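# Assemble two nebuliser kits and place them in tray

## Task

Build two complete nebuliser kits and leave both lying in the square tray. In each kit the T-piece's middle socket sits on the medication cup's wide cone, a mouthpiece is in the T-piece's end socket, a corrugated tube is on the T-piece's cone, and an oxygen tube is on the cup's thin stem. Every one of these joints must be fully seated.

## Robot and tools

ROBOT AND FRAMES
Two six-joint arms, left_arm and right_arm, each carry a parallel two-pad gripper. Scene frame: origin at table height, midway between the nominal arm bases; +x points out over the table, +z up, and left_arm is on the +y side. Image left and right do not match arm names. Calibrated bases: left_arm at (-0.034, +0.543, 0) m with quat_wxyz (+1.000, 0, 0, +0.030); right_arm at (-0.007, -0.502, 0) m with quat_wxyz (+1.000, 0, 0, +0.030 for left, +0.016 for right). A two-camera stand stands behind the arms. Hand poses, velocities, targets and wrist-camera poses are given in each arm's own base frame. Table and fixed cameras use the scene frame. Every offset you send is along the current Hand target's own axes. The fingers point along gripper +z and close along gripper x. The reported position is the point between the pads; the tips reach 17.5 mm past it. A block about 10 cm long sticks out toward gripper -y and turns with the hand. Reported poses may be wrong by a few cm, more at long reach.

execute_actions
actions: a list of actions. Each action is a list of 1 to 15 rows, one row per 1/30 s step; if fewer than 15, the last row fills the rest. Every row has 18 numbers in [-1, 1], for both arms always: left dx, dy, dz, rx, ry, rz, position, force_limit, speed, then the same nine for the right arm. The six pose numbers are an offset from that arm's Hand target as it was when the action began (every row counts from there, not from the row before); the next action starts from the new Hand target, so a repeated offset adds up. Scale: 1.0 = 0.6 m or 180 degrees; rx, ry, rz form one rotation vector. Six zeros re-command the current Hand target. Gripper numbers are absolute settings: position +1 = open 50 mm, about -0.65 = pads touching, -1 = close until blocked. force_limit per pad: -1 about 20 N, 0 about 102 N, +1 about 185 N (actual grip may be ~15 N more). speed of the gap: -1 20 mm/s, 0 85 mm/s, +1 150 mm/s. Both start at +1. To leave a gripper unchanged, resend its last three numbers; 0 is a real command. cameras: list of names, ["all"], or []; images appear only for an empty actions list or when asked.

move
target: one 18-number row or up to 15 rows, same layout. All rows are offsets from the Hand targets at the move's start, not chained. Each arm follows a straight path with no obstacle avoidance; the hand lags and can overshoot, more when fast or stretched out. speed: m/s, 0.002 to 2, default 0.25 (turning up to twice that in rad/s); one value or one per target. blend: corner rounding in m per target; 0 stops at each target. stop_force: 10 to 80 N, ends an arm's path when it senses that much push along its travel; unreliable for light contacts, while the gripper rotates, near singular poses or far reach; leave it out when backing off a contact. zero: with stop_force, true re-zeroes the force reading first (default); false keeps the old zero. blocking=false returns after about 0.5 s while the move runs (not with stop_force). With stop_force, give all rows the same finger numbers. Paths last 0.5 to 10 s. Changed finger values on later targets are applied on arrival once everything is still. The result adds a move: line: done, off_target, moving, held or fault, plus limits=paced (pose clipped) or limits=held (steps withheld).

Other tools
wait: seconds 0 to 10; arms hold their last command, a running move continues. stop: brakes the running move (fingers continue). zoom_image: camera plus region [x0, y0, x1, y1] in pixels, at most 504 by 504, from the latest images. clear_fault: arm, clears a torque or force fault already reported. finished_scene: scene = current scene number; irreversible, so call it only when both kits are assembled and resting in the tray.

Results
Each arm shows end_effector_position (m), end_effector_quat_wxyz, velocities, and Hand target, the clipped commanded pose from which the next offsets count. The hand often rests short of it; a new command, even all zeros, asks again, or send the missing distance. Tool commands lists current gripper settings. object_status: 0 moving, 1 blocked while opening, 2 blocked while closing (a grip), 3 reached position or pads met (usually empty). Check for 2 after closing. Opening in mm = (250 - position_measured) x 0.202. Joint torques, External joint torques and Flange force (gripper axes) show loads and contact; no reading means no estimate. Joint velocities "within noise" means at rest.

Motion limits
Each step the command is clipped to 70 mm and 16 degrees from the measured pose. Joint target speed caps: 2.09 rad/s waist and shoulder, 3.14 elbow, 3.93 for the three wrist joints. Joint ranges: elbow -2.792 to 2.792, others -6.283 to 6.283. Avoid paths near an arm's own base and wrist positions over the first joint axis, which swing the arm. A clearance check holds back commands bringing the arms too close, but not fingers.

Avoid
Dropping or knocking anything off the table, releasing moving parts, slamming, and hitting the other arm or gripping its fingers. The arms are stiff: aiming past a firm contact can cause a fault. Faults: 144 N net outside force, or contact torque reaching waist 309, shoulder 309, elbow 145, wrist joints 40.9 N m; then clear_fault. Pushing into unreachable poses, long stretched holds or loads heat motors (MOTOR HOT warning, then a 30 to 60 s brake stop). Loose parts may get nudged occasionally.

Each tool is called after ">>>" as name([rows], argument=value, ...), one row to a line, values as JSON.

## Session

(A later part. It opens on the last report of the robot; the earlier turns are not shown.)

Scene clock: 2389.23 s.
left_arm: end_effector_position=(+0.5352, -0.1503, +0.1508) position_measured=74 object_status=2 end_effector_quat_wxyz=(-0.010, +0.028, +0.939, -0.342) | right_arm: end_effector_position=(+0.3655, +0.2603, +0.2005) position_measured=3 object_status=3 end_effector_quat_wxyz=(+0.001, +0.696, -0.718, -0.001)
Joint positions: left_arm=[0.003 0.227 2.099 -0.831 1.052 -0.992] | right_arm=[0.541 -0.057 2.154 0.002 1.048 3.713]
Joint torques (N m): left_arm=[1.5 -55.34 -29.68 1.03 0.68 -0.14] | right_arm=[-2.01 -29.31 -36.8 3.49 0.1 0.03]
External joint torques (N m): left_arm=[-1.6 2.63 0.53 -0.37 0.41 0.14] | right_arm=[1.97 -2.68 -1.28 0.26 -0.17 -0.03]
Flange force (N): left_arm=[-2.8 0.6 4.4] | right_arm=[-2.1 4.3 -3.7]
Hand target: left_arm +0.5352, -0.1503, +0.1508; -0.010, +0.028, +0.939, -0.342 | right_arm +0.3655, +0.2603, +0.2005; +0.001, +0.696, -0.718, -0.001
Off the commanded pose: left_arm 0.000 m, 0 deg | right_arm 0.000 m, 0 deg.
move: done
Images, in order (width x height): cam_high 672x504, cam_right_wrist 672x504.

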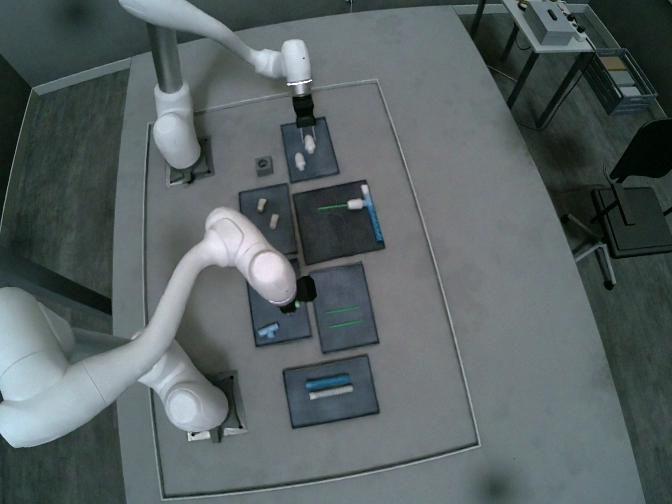

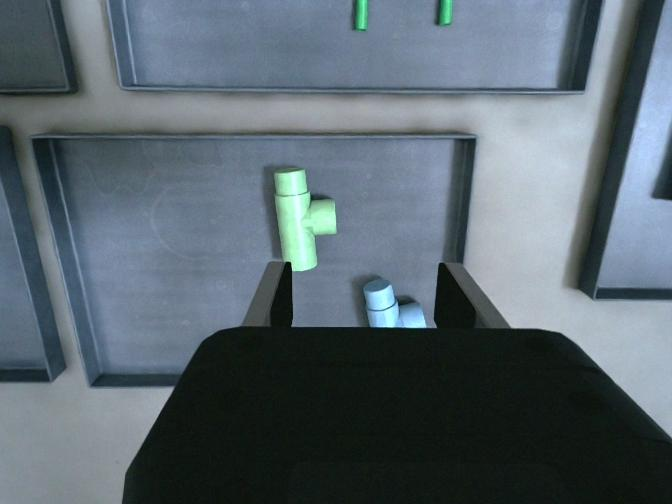

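>>> move(target=[0,0,0,0,0,0,-1,0.5,-0.6,-0.0608,0.078,0.2083,0,0,-0.0367,1,1,-0.6], speed=0.25, cameras=["cam_right_wrist"])

Scene clock: 2411.20 s.
left_arm: end_effector_position=(+0.5352, -0.1503, +0.1508) position_measured=74 object_status=2 end_effector_quat_wxyz=(-0.010, +0.028, +0.939, -0.342) | right_arm: end_effector_position=(+0.3195, +0.2984, +0.0758) position_measured=3 object_status=3 end_effector_quat_wxyz=(+0.001, +0.736, -0.677, -0.001)
Joint positions: left_arm=[0.003 0.227 2.099 -0.831 1.052 -0.992] | right_arm=[0.671 0.081 2.298 0.004 0.765 3.727]
Joint torques (N m): left_arm=[1.67 -55.36 -29.6 1.02 0.71 -0.17] | right_arm=[-2.4 -37.42 -29.58 2.79 0.11 0.03]
External joint torques (N m): left_arm=[-1.58 2.71 0.41 -0.34 0.38 0.17] | right_arm=[2.24 -1.56 -0.79 0.2 -0.17 -0.03]
Flange force (N): left_arm=[-3.1 0.8 4.4] | right_arm=[-3.6 3.6 -2.7]
Hand target: left_arm +0.5352, -0.1503, +0.1508; -0.010, +0.028, +0.939, -0.342 | right_arm +0.3195, +0.2984, +0.0757; +0.001, +0.736, -0.677, -0.001
Off the commanded pose: left_arm 0.000 m, 0 deg | right_arm 0.000 m, 0 deg.
move: done
Images, in order (width x height): cam_right_wrist 672x504.

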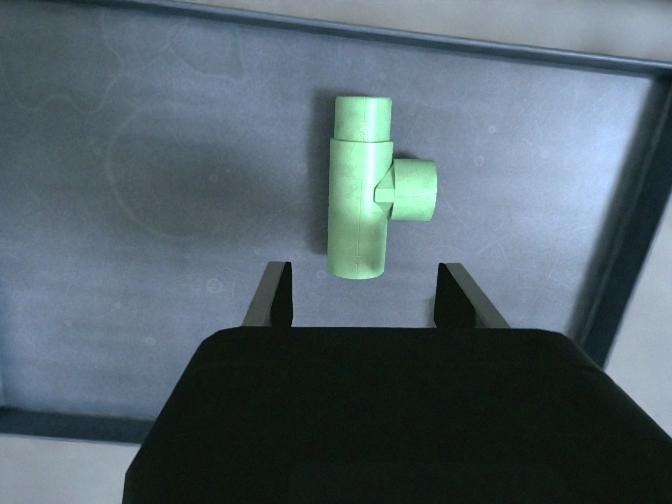

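>>> move(target=[0,0,0,0,0,0,-1,0.5,-0.6,-0.0015,0,0.048,0,0,0.008,1,1,-0.6], speed=0.15, cameras=["cam_right_wrist"])

Scene clock: 2433.17 s.
left_arm: end_effector_position=(+0.5352, -0.1503, +0.1508) position_measured=74 object_status=2 end_effector_quat_wxyz=(-0.010, +0.028, +0.939, -0.342) | right_arm: end_effector_position=(+0.3193, +0.2993, +0.0469) position_measured=3 object_status=3 end_effector_quat_wxyz=(+0.001, +0.727, -0.686, -0.001)
Joint positions: left_arm=[0.003 0.227 2.099 -0.831 1.052 -0.992] | right_arm=[0.673 0.129 2.32 0.003 0.695 3.754]
Joint torques (N m): left_arm=[1.72 -55.44 -29.53 0.99 0.73 -0.16] | right_arm=[-1.93 -40.29 -27.35 2.54 0.12 0.02]
External joint torques (N m): left_arm=[-1.73 2.43 0.28 -0.33 0.37 0.16] | right_arm=[1.67 -1.57 -0.88 0.23 -0.18 -0.01]
Flange force (N): left_arm=[-2.9 0.2 4.2] | right_arm=[-2.6 2.8 -2.8]
Hand target: left_arm +0.5352, -0.1503, +0.1508; -0.010, +0.028, +0.939, -0.342 | right_arm +0.3193, +0.2993, +0.0469; +0.001, +0.727, -0.686, -0.001
Off the commanded pose: left_arm 0.000 m, 0 deg | right_arm 0.000 m, 0 deg.
move: done
Images, in order (width x height): cam_right_wrist 672x504.

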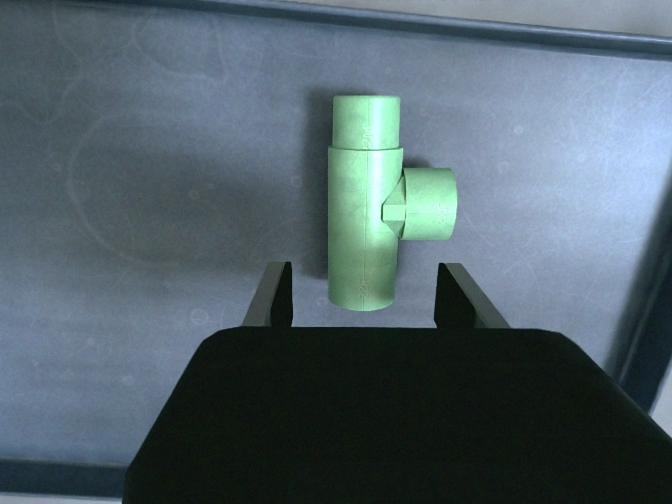

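>>> move([
  [0,0,0,0,0,0,-1,0.5,-0.6,0.0108,-0.0017,0,0,0,0,1,1,-0.6],
  [0,0,0,0,0,0,-1,0.5,-0.6,0.0108,-0.0017,0.0405,0,0,0,1,1,-0.6],
  [0,0,0,0,0,0,-1,0.5,-0.6,0.0,-0.0017,0.0405,0,0,0,1,1,-0.6],
], speed=[0.03,0.02,0.01], stop_force=10, cameras=["cam_right_wrist"])

Scene clock: 2478.63 s.
left_arm: end_effector_position=(+0.5352, -0.1503, +0.1508) position_measured=74 object_status=2 end_effector_quat_wxyz=(-0.010, +0.028, +0.939, -0.342) | right_arm: end_effector_position=(+0.3202, +0.2993, +0.0226) position_measured=3 object_status=3 end_effector_quat_wxyz=(+0.001, +0.727, -0.686, -0.001)
Joint positions: left_arm=[0.003 0.227 2.099 -0.831 1.052 -0.992] | right_arm=[0.671 0.172 2.335 0.004 0.637 3.752]
Joint torques (N m): left_arm=[1.72 -55.19 -29.46 1.01 0.68 -0.14] | right_arm=[-2.03 -43 -25.28 2.41 0.16 0.02]
External joint torques (N m): left_arm=[-2.04 2.14 -0.1 -0.36 0.41 0.15] | right_arm=[1.77 -1.02 -0.86 0.16 -0.23 -0.02]
Flange force (N): left_arm=[-3.3 -0.6 4.0] | right_arm=[-3.3 2.3 -1.8]
Hand target: left_arm +0.5352, -0.1503, +0.1508; -0.010, +0.028, +0.939, -0.342 | right_arm +0.3202, +0.2993, +0.0226; +0.001, +0.727, -0.686, -0.001
Off the commanded pose: left_arm 0.000 m, 0 deg | right_arm 0.000 m, 0 deg.
move: done
Images, in order (width x height): cam_right_wrist 672x504.

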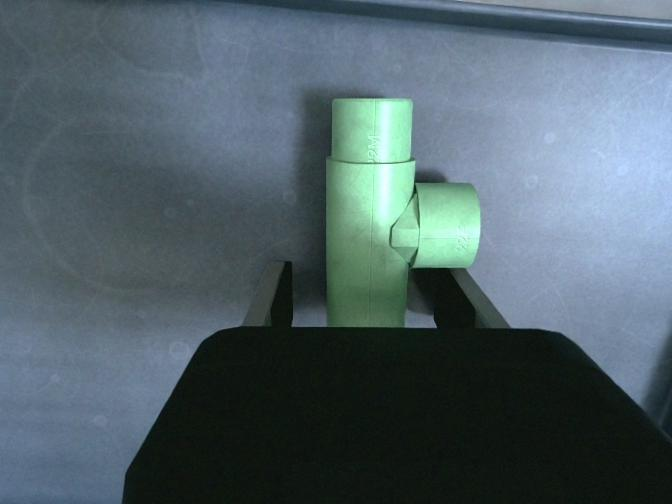

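>>> move([
  [0,0,0,0,0,0,-1,0.5,-0.6,0,0,0,0,0,0,-1,1,-0.6],
  [0,0,0,0,0,0,-1,0.5,-0.6,0,0,-0.15,0,0,0,-1,1,-0.6],
  [0,0,0,0,0,0,-1,0.5,-0.6,0.5187,-0.0474,-0.229,0,0,0.029,-1,1,-0.6],
], speed=[0.05,0.15,0.35], blend=[0,0.03,0], cameras=["cam_right_wrist", "cam_high"])

Scene clock: 2500.50 s.
left_arm: end_effector_position=(+0.5352, -0.1503, +0.1508) position_measured=74 object_status=2 end_effector_quat_wxyz=(-0.010, +0.028, +0.939, -0.342) | right_arm: end_effector_position=(+0.3671, -0.0097, +0.1598) position_measured=135 object_status=2 end_effector_quat_wxyz=(+0.001, +0.695, -0.719, -0.001)
Joint positions: left_arm=[0.003 0.227 2.099 -0.831 1.052 -0.992] | right_arm=[-0.121 -0.154 2.324 0 0.976 3.054]
Joint torques (N m): left_arm=[1.39 -55.34 -29.55 0.98 0.7 -0.14] | right_arm=[-1.27 -18.33 -35.44 3.43 0.07 0.04]
External joint torques (N m): left_arm=[-1.49 2.47 0.29 -0.32 0.39 0.14] | right_arm=[1.18 -1.28 -0.93 0.19 -0.15 -0.04]
Flange force (N): left_arm=[-3.0 0.6 3.9] | right_arm=[-3.1 0.7 -2.3]
Hand target: left_arm +0.5352, -0.1503, +0.1508; -0.010, +0.028, +0.939, -0.342 | right_arm +0.3671, -0.0098, +0.1597; +0.001, +0.695, -0.719, -0.001
Off the commanded pose: left_arm 0.000 m, 0 deg | right_arm 0.000 m, 0 deg.
move: done
Images, in order (width x height): cam_high 672x504, cam_right_wrist 672x504.

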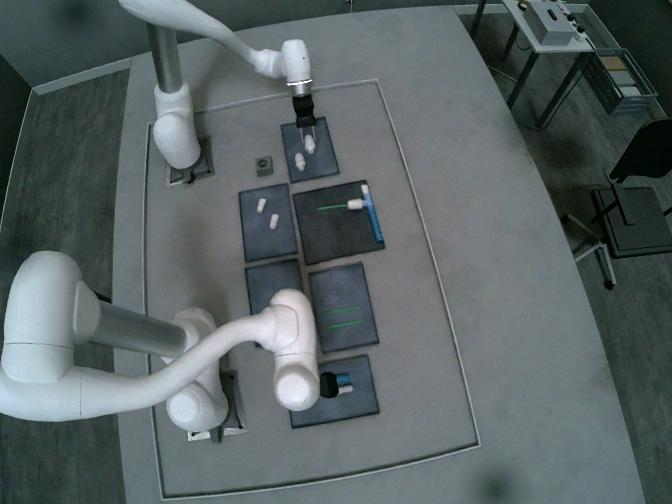

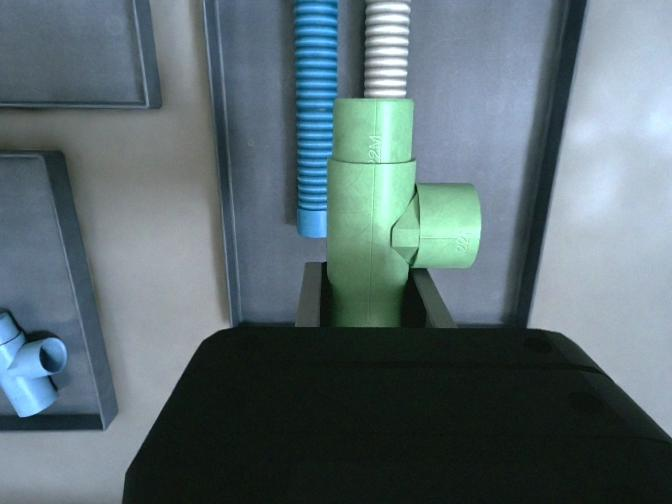

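>>> move(target=[0,0,0,0,0,0,-1,0.5,-0.6,-0.04,0.1428,0.158,0,0,0.0067,-1,1,-0.6], speed=0.2, cameras=["cam_right_wrist", "cam_high"])

Scene clock: 2541.87 s.
left_arm: end_effector_position=(+0.5352, -0.1503, +0.1508) position_measured=74 object_status=2 end_effector_quat_wxyz=(-0.010, +0.028, +0.939, -0.342) | right_arm: end_effector_position=(+0.2820, +0.0171, +0.0652) position_measured=135 object_status=2 end_effector_quat_wxyz=(+0.001, +0.688, -0.726, -0.001)
Joint positions: left_arm=[0.003 0.227 2.099 -0.831 1.052 -0.992] | right_arm=[-0.062 -0.162 2.553 0 0.754 3.133]
Joint torques (N m): left_arm=[1.67 -55.37 -29.54 1.02 0.7 -0.14] | right_arm=[-2.21 -11.37 -29.03 2.8 0.05 0.04]
External joint torques (N m): left_arm=[-1.6 2.42 0.23 -0.35 0.38 0.14] | right_arm=[2.03 -1.2 -1.05 0.19 -0.13 -0.04]
Flange force (N): left_arm=[-3.0 0.4 4.0] | right_arm=[-7.0 0.7 -3.2]
Hand target: left_arm +0.5352, -0.1503, +0.1508; -0.010, +0.028, +0.939, -0.342 | right_arm +0.2820, +0.0171, +0.0652; +0.001, +0.688, -0.726, -0.001
Off the commanded pose: left_arm 0.000 m, 0 deg | right_arm 0.000 m, 0 deg.
move: done
Images, in order (width x height): cam_high 672x504, cam_right_wrist 672x504.

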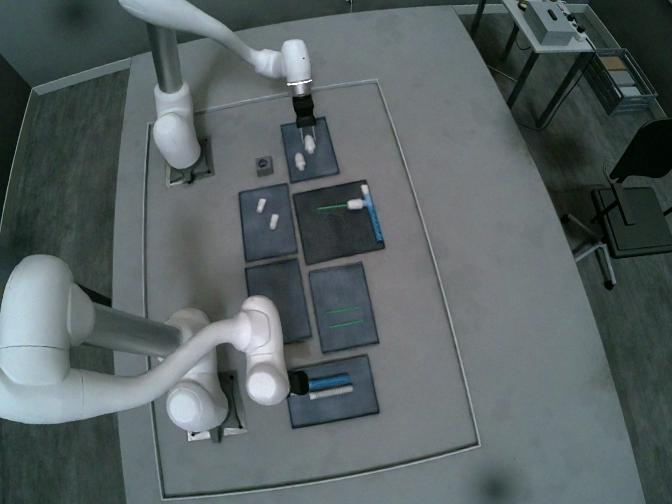

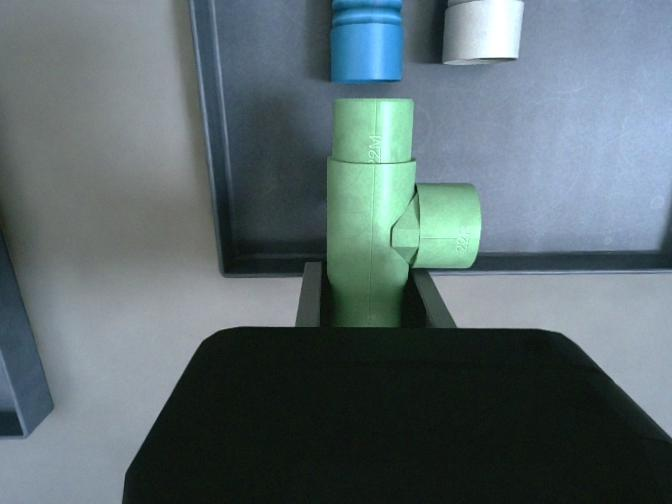

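>>> move([
  [0,0,0,0,0,0,-1,0.5,-0.6,0.0025,0.0033,0,0,0,0,-1,1,-0.6],
  [0,0,0,0,0,0,-1,0.5,-0.6,0.0025,0.0033,0.0403,0,0,0,-1,1,-0.6],
  [0,0,0,0,0,0,-1,0.5,-0.6,0.0025,-0.0467,0.0403,0,0,0,-1,1,-0.6],
  [0,0,0,0,0,0,-1,0.5,-0.6,0.0025,-0.0417,0.0403,0,0,0,-1,1,-0.6],
  [0,0,0,0,0,0,-1,0.5,-0.6,0.0025,-0.0417,0.0698,0,0,0,-1,1,-0.6],
], speed=[0.1,0.1,0.04,0.05,0.05], cameras=["cam_right_wrist"])

Scene clock: 2571.40 s.
left_arm: end_effector_position=(+0.5352, -0.1503, +0.1508) position_measured=74 object_status=2 end_effector_quat_wxyz=(-0.010, +0.028, +0.939, -0.342) | right_arm: end_effector_position=(+0.3067, +0.0143, +0.0233) position_measured=135 object_status=2 end_effector_quat_wxyz=(+0.001, +0.688, -0.726, -0.001)
Joint positions: left_arm=[0.003 0.227 2.099 -0.831 1.052 -0.992] | right_arm=[-0.066 -0.022 2.555 0 0.612 3.129]
Joint torques (N m): left_arm=[1.64 -55.17 -29.61 1 0.67 -0.16] | right_arm=[-2.33 -21.43 -24.54 2.36 0.1 0.03]
External joint torques (N m): left_arm=[-1.83 2.11 0.09 -0.35 0.42 0.16] | right_arm=[2.31 -1.54 -0.73 0.15 -0.18 -0.03]
Flange force (N): left_arm=[-2.9 -0.3 3.8] | right_arm=[-7.3 1.3 -3.7]
Hand target: left_arm +0.5352, -0.1503, +0.1508; -0.010, +0.028, +0.939, -0.342 | right_arm +0.3067, +0.0143, +0.0233; +0.001, +0.688, -0.726, -0.001
Off the commanded pose: left_arm 0.000 m, 0 deg | right_arm 0.000 m, 0 deg.
move: done
Images, in order (width x height): cam_right_wrist 672x504.

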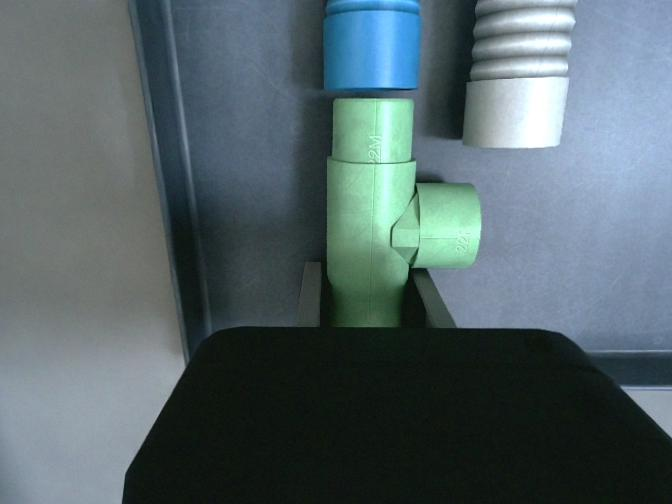

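>>> move([
  [0,0,0,0,0,0,-1,0.5,-0.6,-0.0012,-0.0167,0,0,0,0,-1,1,-0.6],
  [0,0,0,0,0,0,-1,0.5,-0.6,-0.0012,-0.1,0,0,0,0,-1,1,-0.6],
], speed=[0.02,0.04], stop_force=20, cameras=["cam_right_wrist", "cam_high"])

Scene clock: 2594.57 s.
left_arm: end_effector_position=(+0.5352, -0.1503, +0.1508) position_measured=74 object_status=2 end_effector_quat_wxyz=(-0.010, +0.028, +0.939, -0.342) | right_arm: end_effector_position=(+0.3667, +0.0117, +0.0231) position_measured=135 object_status=2 end_effector_quat_wxyz=(+0.001, +0.688, -0.726, -0.001)
Joint positions: left_arm=[0.003 0.227 2.099 -0.831 1.052 -0.992] | right_arm=[-0.062 0.072 2.457 0 0.616 3.133]
Joint torques (N m): left_arm=[1.5 -55.31 -29.67 1 0.74 -0.14] | right_arm=[-2.49 -31.66 -24.82 2.39 0.09 0.03]
External joint torques (N m): left_arm=[-1.53 2.47 0.5 -0.34 0.36 0.14] | right_arm=[2.39 -1.24 -0.52 0.13 -0.17 -0.03]
Flange force (N): left_arm=[-2.6 0.6 4.2] | right_arm=[-6.4 0.9 -2.5]
Hand target: left_arm +0.5352, -0.1503, +0.1508; -0.010, +0.028, +0.939, -0.342 | right_arm +0.3667, +0.0117, +0.0231; +0.001, +0.688, -0.726, -0.001
Off the commanded pose: left_arm 0.000 m, 0 deg | right_arm 0.000 m, 0 deg.
move: done
Images, in order (width x height): cam_high 672x504, cam_right_wrist 672x504.

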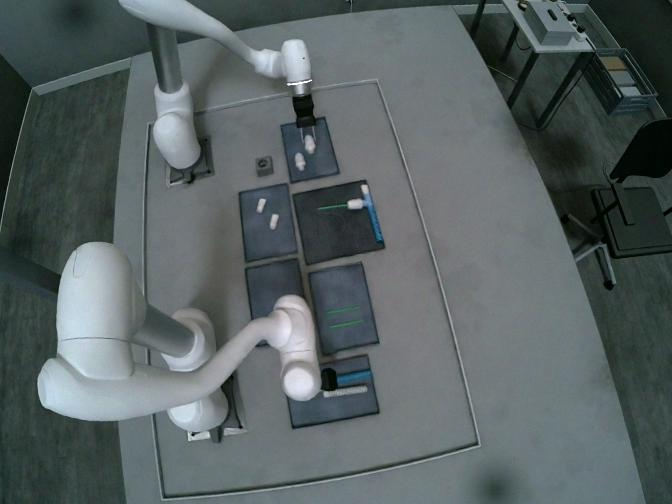

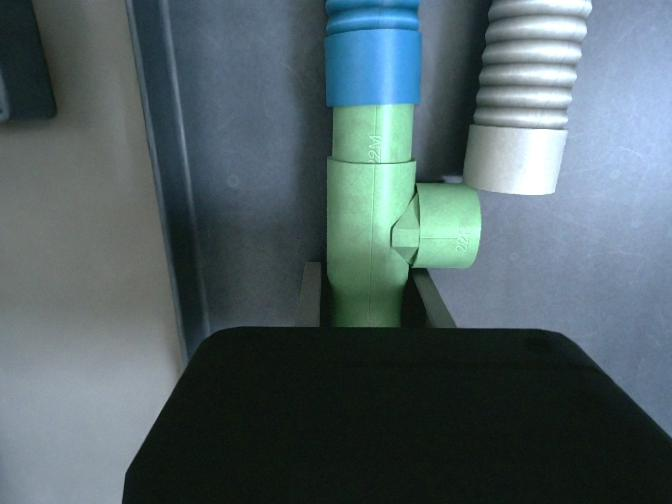

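>>> move(target=[0,0,0,0,0,0,-1,0.5,-0.6,0,-0.075,0,0,0,0,-1,1,-0.6], speed=0.01, stop_force=30, cameras=["cam_right_wrist"])

Scene clock: 2601.43 s.
left_arm: end_effector_position=(+0.5352, -0.1503, +0.1508) position_measured=74 object_status=2 end_effector_quat_wxyz=(-0.010, +0.028, +0.939, -0.342) | right_arm: end_effector_position=(+0.3758, +0.0113, +0.0229) position_measured=135 object_status=2 end_effector_quat_wxyz=(+0.001, +0.688, -0.726, -0.001)
Joint positions: left_arm=[0.003 0.227 2.099 -0.831 1.052 -0.992] | right_arm=[-0.062 0.086 2.441 0 0.618 3.133]
Joint torques (N m): left_arm=[1.45 -55.34 -29.5 1.07 0.67 -0.17] | right_arm=[-3.92 -37.23 -47.81 2.37 -9.48 0.34]
External joint torques (N m): left_arm=[-1.56 2.58 0.18 -0.41 0.41 0.17] | right_arm=[3.79 3.13 22.34 0.16 9.4 -0.34]
Flange force (N): left_arm=[-3.3 0.6 4.1] | right_arm=[-6.6 30.8 -3.4]
Hand target: left_arm +0.5352, -0.1503, +0.1508; -0.010, +0.028, +0.939, -0.342 | right_arm +0.3758, +0.0112, +0.0230; +0.001, +0.688, -0.726, -0.001 (not the last commanded pose)
Off the commanded pose: left_arm 0.000 m, 0 deg | right_arm 0.036 m, 0 deg.
move: contact (right_arm)
Images, in order (width x height): cam_right_wrist 672x504.

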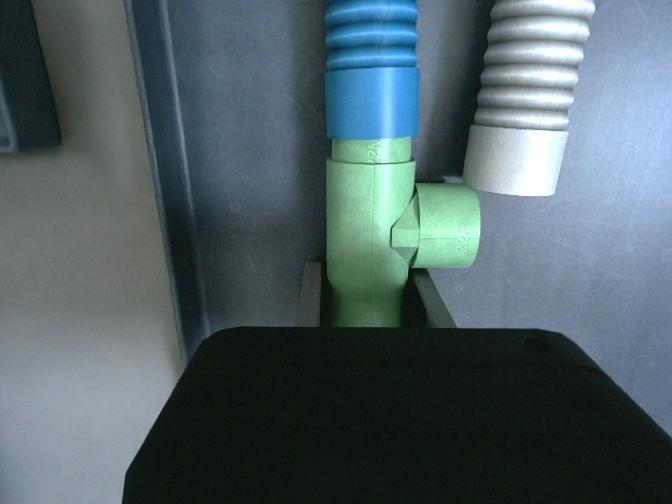

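>>> move(target=[0,0,0,0,0,0,-1,0.5,-0.6,0,-0.025,0,0,0,0,-1,1,-0.6], speed=0.006, stop_force=75, zero=false, cameras=["cam_right_wrist"])

Scene clock: 2606.43 s.
left_arm: end_effector_position=(+0.5352, -0.1503, +0.1508) position_measured=74 object_status=2 end_effector_quat_wxyz=(-0.010, +0.028, +0.939, -0.342) | right_arm: end_effector_position=(+0.3832, +0.0109, +0.0228) position_measured=135 object_status=2 end_effector_quat_wxyz=(+0.001, +0.688, -0.726, -0.002)
Joint positions: left_arm=[0.003 0.227 2.099 -0.831 1.052 -0.992] | right_arm=[-0.062 0.097 2.429 0 0.62 3.133]
Joint torques (N m): left_arm=[1.64 -55.44 -29.57 1.03 0.71 -0.15] | right_arm=[-6.07 -41.07 -81.07 2.41 -24.67 0.42]
External joint torques (N m): left_arm=[-1.52 2.21 0.33 -0.36 0.39 0.15] | right_arm=[6 5.29 55.48 0.13 24.59 -0.42]
Flange force (N): left_arm=[-2.5 0.3 3.8] | right_arm=[-8.0 79.7 -16.6]
Hand target: left_arm +0.5352, -0.1503, +0.1508; -0.010, +0.028, +0.939, -0.342 | right_arm +0.3832, +0.0108, +0.0229; +0.001, +0.688, -0.726, -0.002 (not the last commanded pose)
Off the commanded pose: left_arm 0.000 m, 0 deg | right_arm 0.008 m, 0 deg.
move: contact (right_arm)
Images, in order (width x height): cam_right_wrist 672x504.

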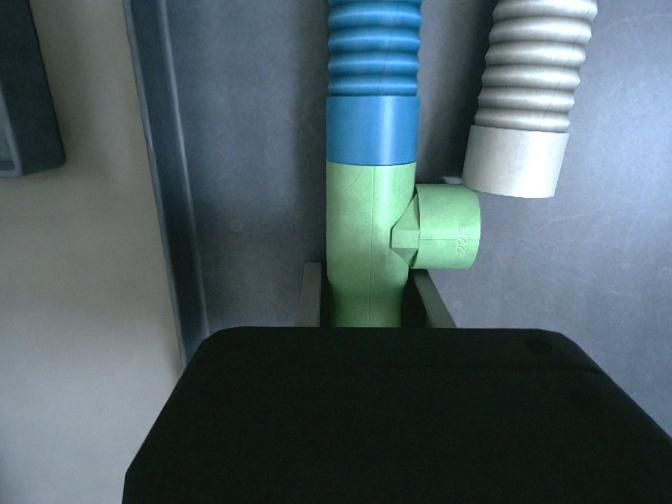

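>>> zoom_image(camera="cam_right_wrist", region=[310, 120, 440, 220])

Scaled by 3.877 from the camera's 672x504 image, which has a finer 960x720 frame.

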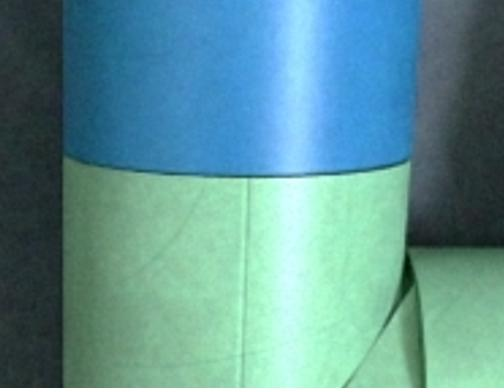

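>>> move([
  [0,0,0,0,0,0,-1,0.5,-0.6,0,0.005,0,0,0,0,-1,1,-0.6],
  [0,0,0,0,0,0,-1,0.5,-0.6,0,0.005,-0.2,0,0,0,-1,1,-0.6],
  [0,0,0,0,0,0,-1,0.5,-0.6,-0.4673,-0.1137,-0.4953,0.0028,0.2514,-0.4355,-1,1,-0.6],
  [-0.0813,-0.3999,0.003,0,0,0,-1,0.5,-0.6,-0.9045,-0.2985,-0.5027,0.0055,0.503,-0.871,-1,1,-0.6],
], speed=[0.03,0.15,0.35,0.35], blend=[0,0.03,0.05,0], cameras=["all"])

Scene clock: 2647.27 s.
left_arm: end_effector_position=(+0.5730, -0.3378, +0.3036) position_measured=74 object_status=2 end_effector_quat_wxyz=(-0.010, +0.028, +0.939, -0.342) | right_arm: end_effector_position=(+0.5927, +0.5429, +0.3239) position_measured=135 object_status=2 end_effector_quat_wxyz=(+0.358, +0.623, +0.603, +0.347)
Joint positions: left_arm=[-0.311 0.157 1.855 -0.784 1.08 -1.455] | right_arm=[0.962 0.268 1.829 -1.302 0.851 1.836]
Joint torques (N m): left_arm=[1.85 -57.08 -38.89 1.35 -0.21 -0.16] | right_arm=[-2.23 -64.28 -36.23 -1.1 0.88 0.02]
External joint torques (N m): left_arm=[-2.01 2.36 0.49 -0.35 0.43 0.16] | right_arm=[2.06 -1.56 -1.22 0.19 -0.2 -0.02]
Flange force (N): left_arm=[-2.0 -1.0 3.7] | right_arm=[1.8 1.1 -3.5]
Hand target: left_arm +0.5730, -0.3378, +0.3036; -0.010, +0.028, +0.939, -0.342 | right_arm +0.5927, +0.5429, +0.3239; +0.358, +0.623, +0.603, +0.347
Off the commanded pose: left_arm 0.000 m, 0 deg | right_arm 0.000 m, 0 deg.
move: done

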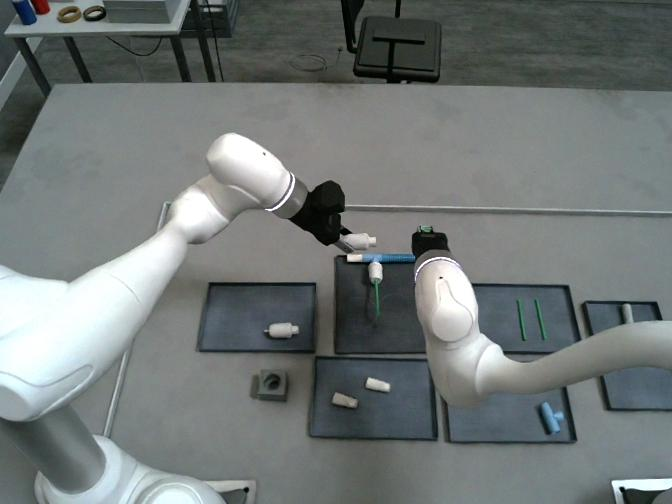

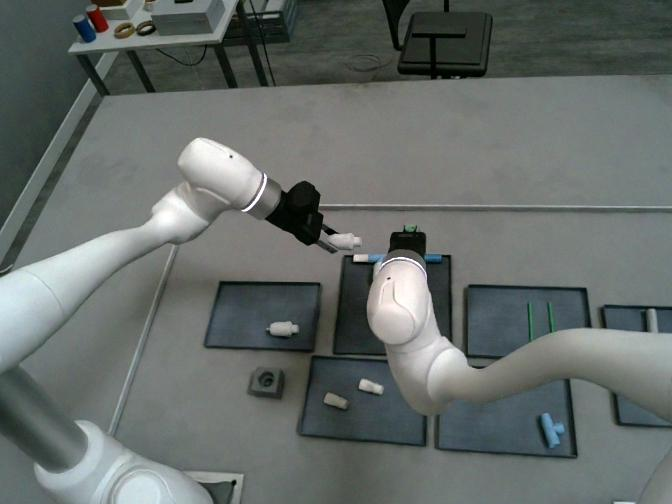

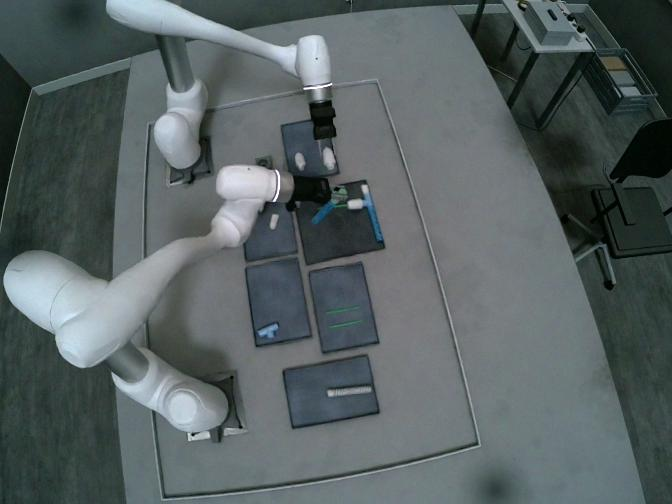

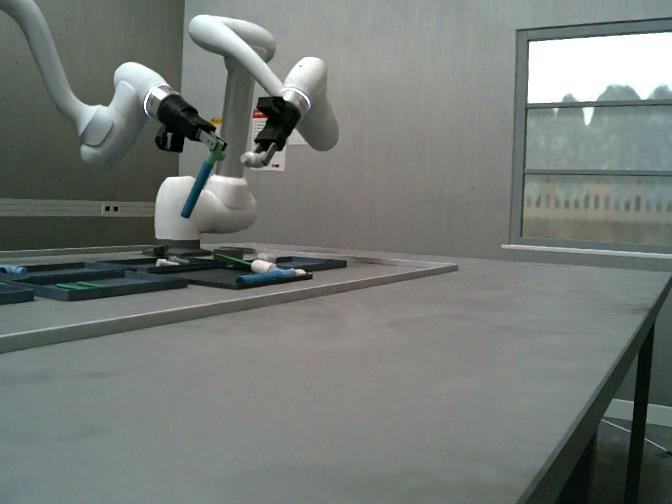

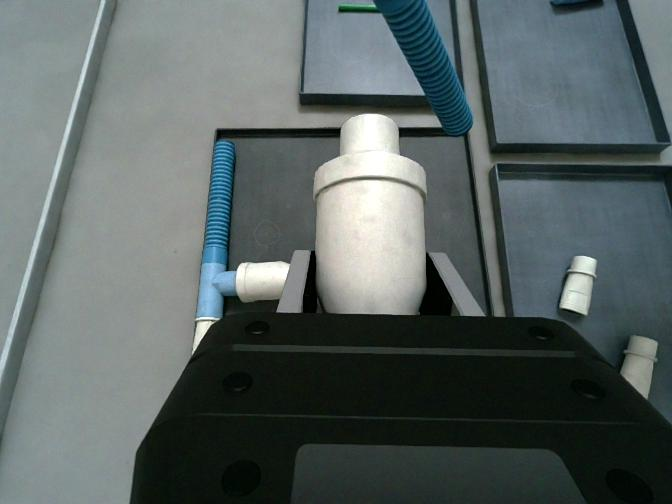

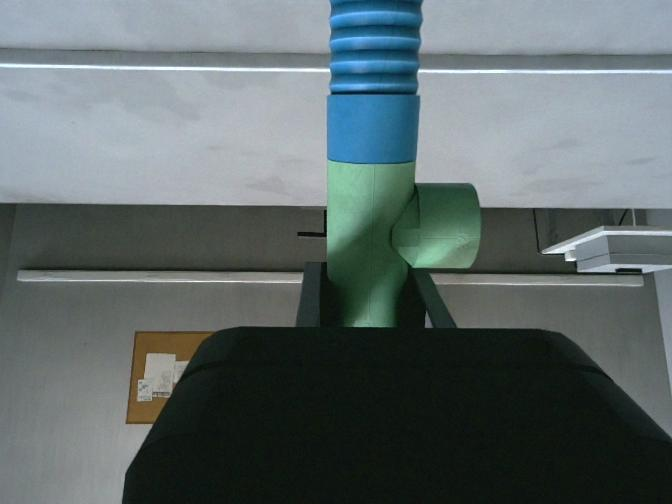

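>>> move(target=[0,-0.0956,0.0804,0,0,0,-1,0.5,-0.6,0,0,0,0,0,0,-1,1,-0.6], speed=0.1, cameras=["cam_left_wrist", "cam_right_wrist"])

Scene clock: 2652.53 s.
left_arm: end_effector_position=(+0.5686, -0.4126, +0.3036) position_measured=74 object_status=2 end_effector_quat_wxyz=(-0.010, +0.028, +0.939, -0.342) | right_arm: end_effector_position=(+0.5927, +0.5429, +0.3239) position_measured=135 object_status=2 end_effector_quat_wxyz=(+0.358, +0.623, +0.603, +0.347)
Joint positions: left_arm=[-0.428 0.186 1.82 -0.788 1.009 -1.546] | right_arm=[0.962 0.268 1.829 -1.302 0.851 1.836]
Joint torques (N m): left_arm=[1.56 -60.45 -39.29 1.42 -0.39 -0.14] | right_arm=[-1.93 -64.5 -36.28 -1.04 0.9 0.02]
External joint torques (N m): left_arm=[-1.59 2.35 0.53 -0.36 0.43 0.14] | right_arm=[1.66 -0.79 -0.93 0.14 -0.21 -0.02]
Flange force (N): left_arm=[-1.8 -0.6 3.4] | right_arm=[1.9 0.7 -2.3]
Hand target: left_arm +0.5686, -0.4126, +0.3035; -0.010, +0.028, +0.939, -0.342 | right_arm +0.5927, +0.5429, +0.3239; +0.358, +0.623, +0.603, +0.347
Off the commanded pose: left_arm 0.000 m, 0 deg | right_arm 0.000 m, 0 deg.
move: done
Images, in order (width x height): cam_left_wrist 672x504, cam_right_wrist 672x504.

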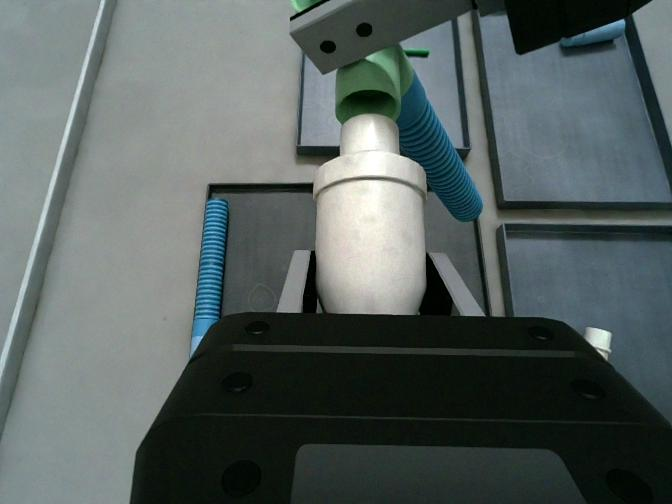

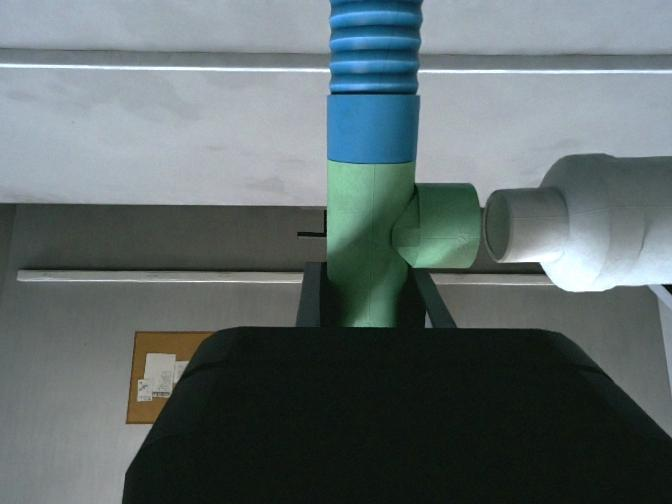

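>>> zoom_image(camera="cam_left_wrist", region=[290, 30, 460, 200])

>>> zoom_image(camera="cam_right_wrist", region=[390, 140, 670, 310])

Scaled by 2.965 from the camera's 672x504 image, which has a finer 960x720 frame.

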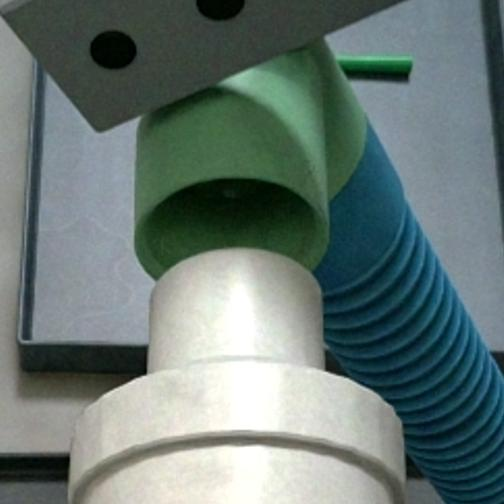

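Scaled by 1.800 from the camera's 672x504 image, which has a finer 960x720 frame.

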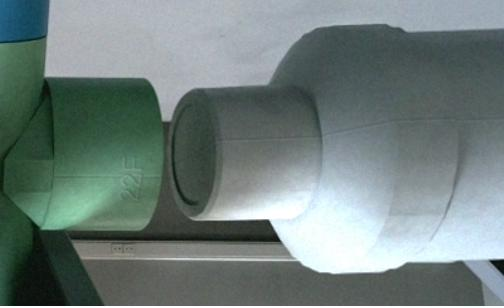

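>>> move([
  [-0.0013,-0.0011,-0.0013,-0.0078,0,0,-1,0.5,-0.6,0,0,0,0,0,0,-1,1,-0.6],
  [-0.0013,-0.0126,0.0084,-0.0078,0,0,-1,0.5,-0.6,0,0,0,0,0,0,-1,1,-0.6],
], speed=[0.02,0.01], stop_force=15, cameras=["cam_left_wrist", "cam_right_wrist"])

Scene clock: 2685.43 s.
left_arm: end_effector_position=(+0.5688, -0.4217, +0.3045) position_measured=74 object_status=2 end_effector_quat_wxyz=(-0.010, +0.028, +0.943, -0.330) | right_arm: end_effector_position=(+0.5927, +0.5429, +0.3239) position_measured=135 object_status=2 end_effector_quat_wxyz=(+0.358, +0.623, +0.603, +0.347)
Joint positions: left_arm=[-0.449 0.19 1.804 -0.753 1.004 -1.588] | right_arm=[0.962 0.268 1.829 -1.302 0.851 1.836]
Joint torques (N m): left_arm=[1.73 -61.32 -39.65 1.56 -0.45 -0.14] | right_arm=[-1.98 -64.61 -36.27 -1 0.91 -0.02]
External joint torques (N m): left_arm=[-1.8 2.48 0.43 -0.33 0.4 0.14] | right_arm=[1.76 -0.79 -1 0.11 -0.22 0.02]
Flange force (N): left_arm=[-1.9 -1.1 3.6] | right_arm=[2.0 0.5 -2.3]
Hand target: left_arm +0.5688, -0.4217, +0.3045; -0.010, +0.028, +0.943, -0.330 | right_arm +0.5927, +0.5429, +0.3239; +0.358, +0.623, +0.603, +0.347
Off the commanded pose: left_arm 0.000 m, 0 deg | right_arm 0.000 m, 0 deg.
move: done
Images, in order (width x height): cam_left_wrist 672x504, cam_right_wrist 672x504.

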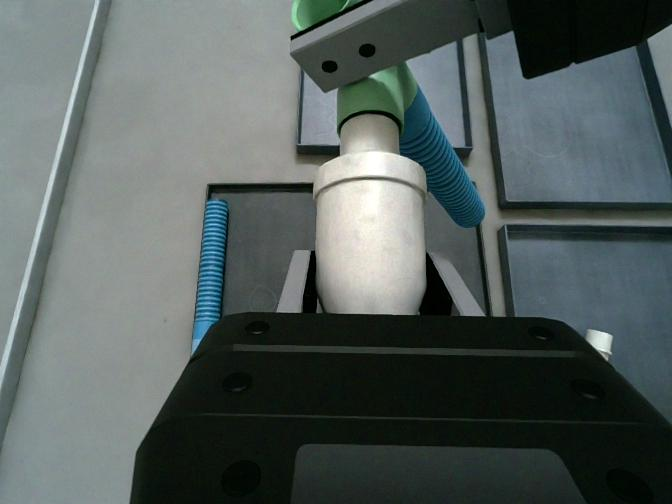

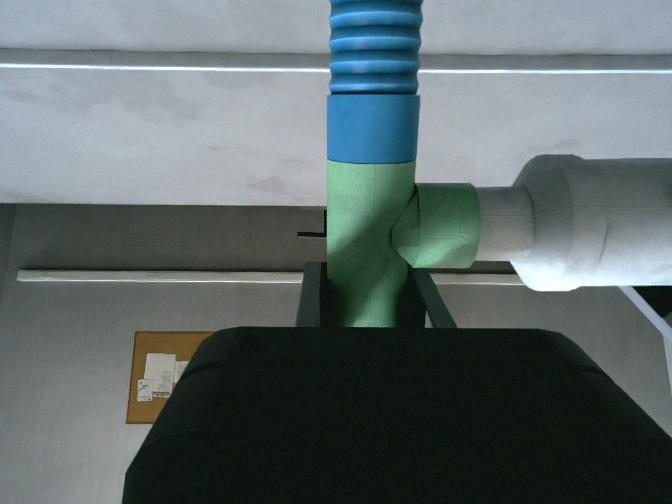

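>>> move(target=[0,-0.0195,0.0155,0,0,0,-1,0.5,-0.6,0,0,0,0,0,0,-1,1,-0.6], speed=0.006, stop_force=75, cameras=["cam_left_wrist", "cam_right_wrist"])

Scene clock: 2695.07 s.
left_arm: end_effector_position=(+0.5680, -0.4366, +0.3046) position_measured=74 object_status=2 end_effector_quat_wxyz=(-0.010, +0.028, +0.943, -0.330) | right_arm: end_effector_position=(+0.5927, +0.5429, +0.3239) position_measured=135 object_status=2 end_effector_quat_wxyz=(+0.358, +0.623, +0.603, +0.347)
Joint positions: left_arm=[-0.471 0.198 1.795 -0.752 0.992 -1.607] | right_arm=[0.962 0.268 1.829 -1.302 0.851 1.836]
Joint torques (N m): left_arm=[-16.26 -55.59 -43.12 -3.4 -1.57 -0.18] | right_arm=[18.12 -66.21 -51.57 -2.95 -8.6 1.12]
External joint torques (N m): left_arm=[16.01 -4.36 3.67 4.64 1.48 0.18] | right_arm=[-18.06 0.59 14.21 2.06 9.27 -1.12]
Flange force (N): left_arm=[0.9 20.0 -21.4] | right_arm=[-29.1 -2.8 2.9]
Hand target: left_arm +0.5680, -0.4366, +0.3046; -0.010, +0.028, +0.943, -0.330 | right_arm +0.5927, +0.5429, +0.3239; +0.358, +0.623, +0.603, +0.347
Off the commanded pose: left_arm 0.000 m, 0 deg | right_arm 0.000 m, 0 deg.
move: done
Images, in order (width x height): cam_left_wrist 672x504, cam_right_wrist 672x504.

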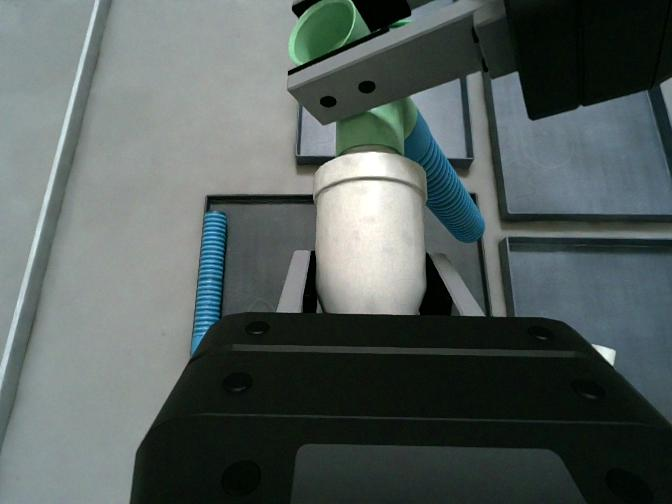

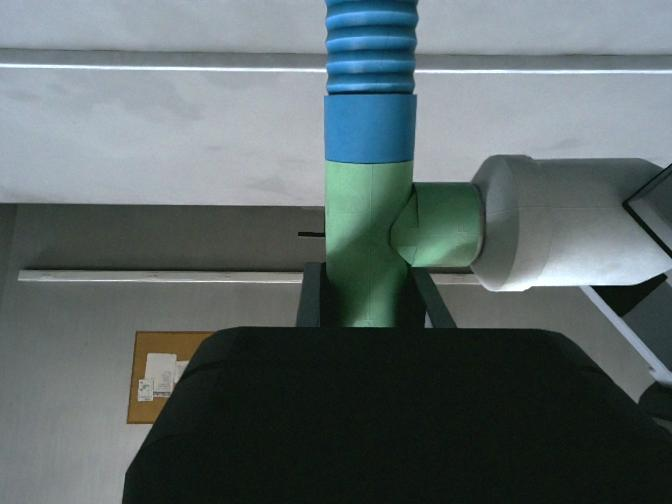

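>>> zoom_image(camera="cam_left_wrist", region=[300, 100, 440, 200])

>>> zoom_image(camera="cam_right_wrist", region=[400, 140, 560, 310])

Scaled by 3.600 from the camera's 672x504 image, which has a finer 960x720 frame.

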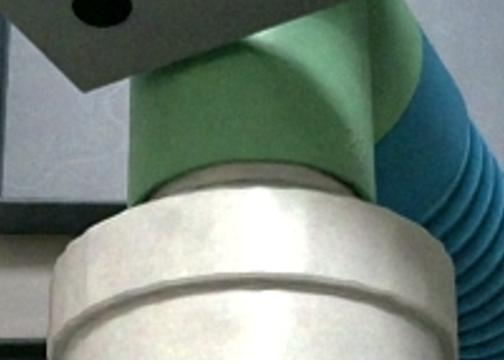

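Scaled by 2.965 from the camera's 672x504 image, which has a finer 960x720 frame.

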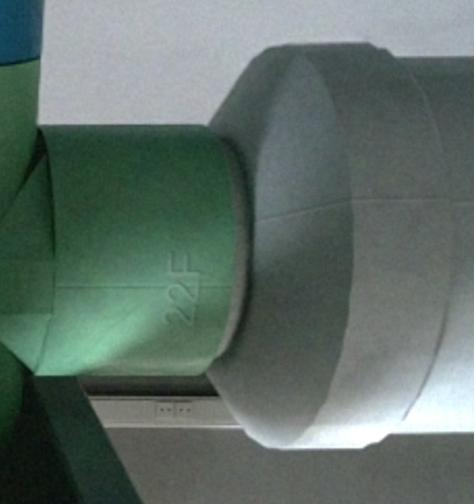

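>>> move([
  [0,-0.0026,0.0021,0,0,0,-1,0.5,-0.6,0,0,0,0,0,0,-1,1,-0.6],
  [0.0006,-0.0035,0.0028,0,-0.0174,0.0138,-1,0.5,-0.6,0,0,0,0,0,0,-1,1,-0.6],
  [-0.0006,-0.0042,0.0033,0,0.0174,-0.0138,-1,0.5,-0.6,0,0,0,0,0,0,-1,1,-0.6],
  [0,-0.0046,0.0036,0,0,0,-1,0.5,-0.6,0,0,0,0,0,0,-1,1,-0.6],
], speed=[0.01,0.04,0.04,0.04], cameras=["cam_left_wrist", "cam_right_wrist"])

Scene clock: 2713.10 s.
left_arm: end_effector_position=(+0.5678, -0.4401, +0.3046) position_measured=74 object_status=2 end_effector_quat_wxyz=(-0.010, +0.028, +0.943, -0.330) | right_arm: end_effector_position=(+0.5927, +0.5429, +0.3239) position_measured=135 object_status=2 end_effector_quat_wxyz=(+0.358, +0.623, +0.603, +0.347)
Joint positions: left_arm=[-0.476 0.2 1.792 -0.752 0.989 -1.611] | right_arm=[0.962 0.268 1.829 -1.302 0.851 1.836]
Joint torques (N m): left_arm=[-39.37 -60.49 -51.37 -10.19 -0.17 0.86] | right_arm=[32.96 -55.23 -60.71 -3.55 -18.63 1.62]
External joint torques (N m): left_arm=[39.59 0.46 12.06 11.47 0.07 -0.86] | right_arm=[-33.13 -10.31 23.33 2.64 19.31 -1.62]
Flange force (N): left_arm=[-6.2 51.1 -36.6] | right_arm=[-62.1 -0.1 -6.9]
Hand target: left_arm +0.5677, -0.4401, +0.3046; -0.010, +0.028, +0.943, -0.330 | right_arm +0.5927, +0.5429, +0.3239; +0.358, +0.623, +0.603, +0.347
Off the commanded pose: left_arm 0.000 m, 0 deg | right_arm 0.000 m, 0 deg.
move: done
Images, in order (width x height): cam_left_wrist 672x504, cam_right_wrist 672x504.

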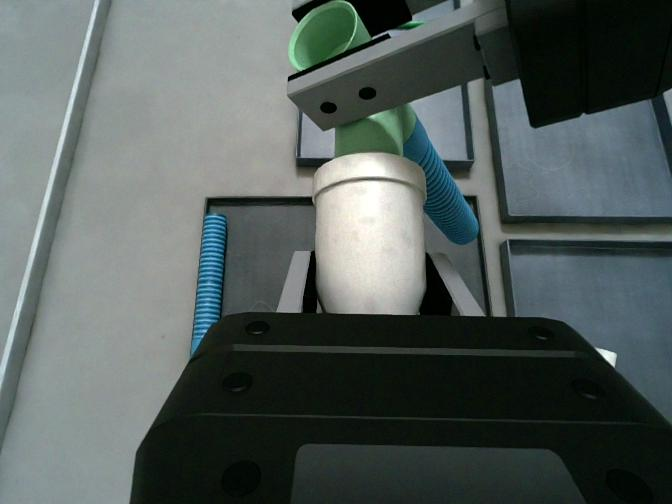

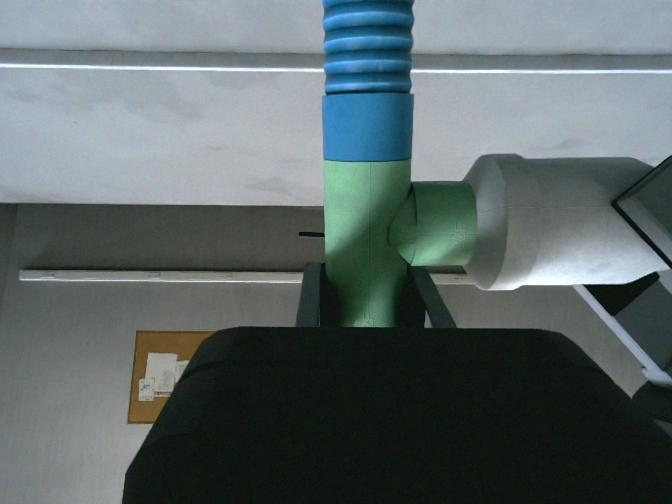

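>>> zoom_image(camera="cam_left_wrist", region=[300, 100, 440, 200])

>>> zoom_image(camera="cam_right_wrist", region=[400, 140, 560, 310])

Scaled by 3.600 from the camera's 672x504 image, which has a finer 960x720 frame.

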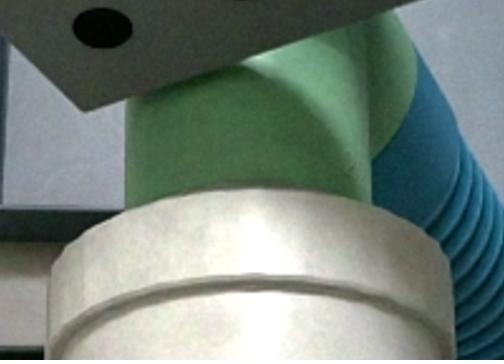

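Scaled by 2.965 from the camera's 672x504 image, which has a finer 960x720 frame.

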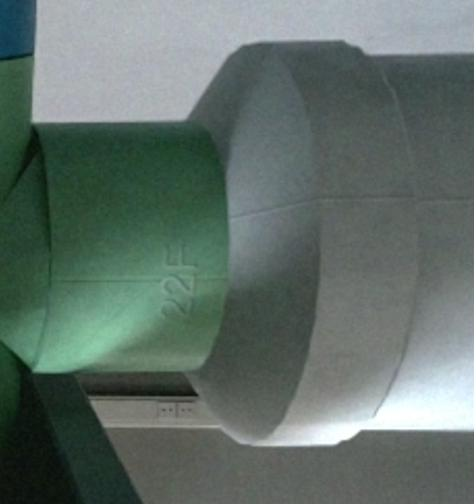

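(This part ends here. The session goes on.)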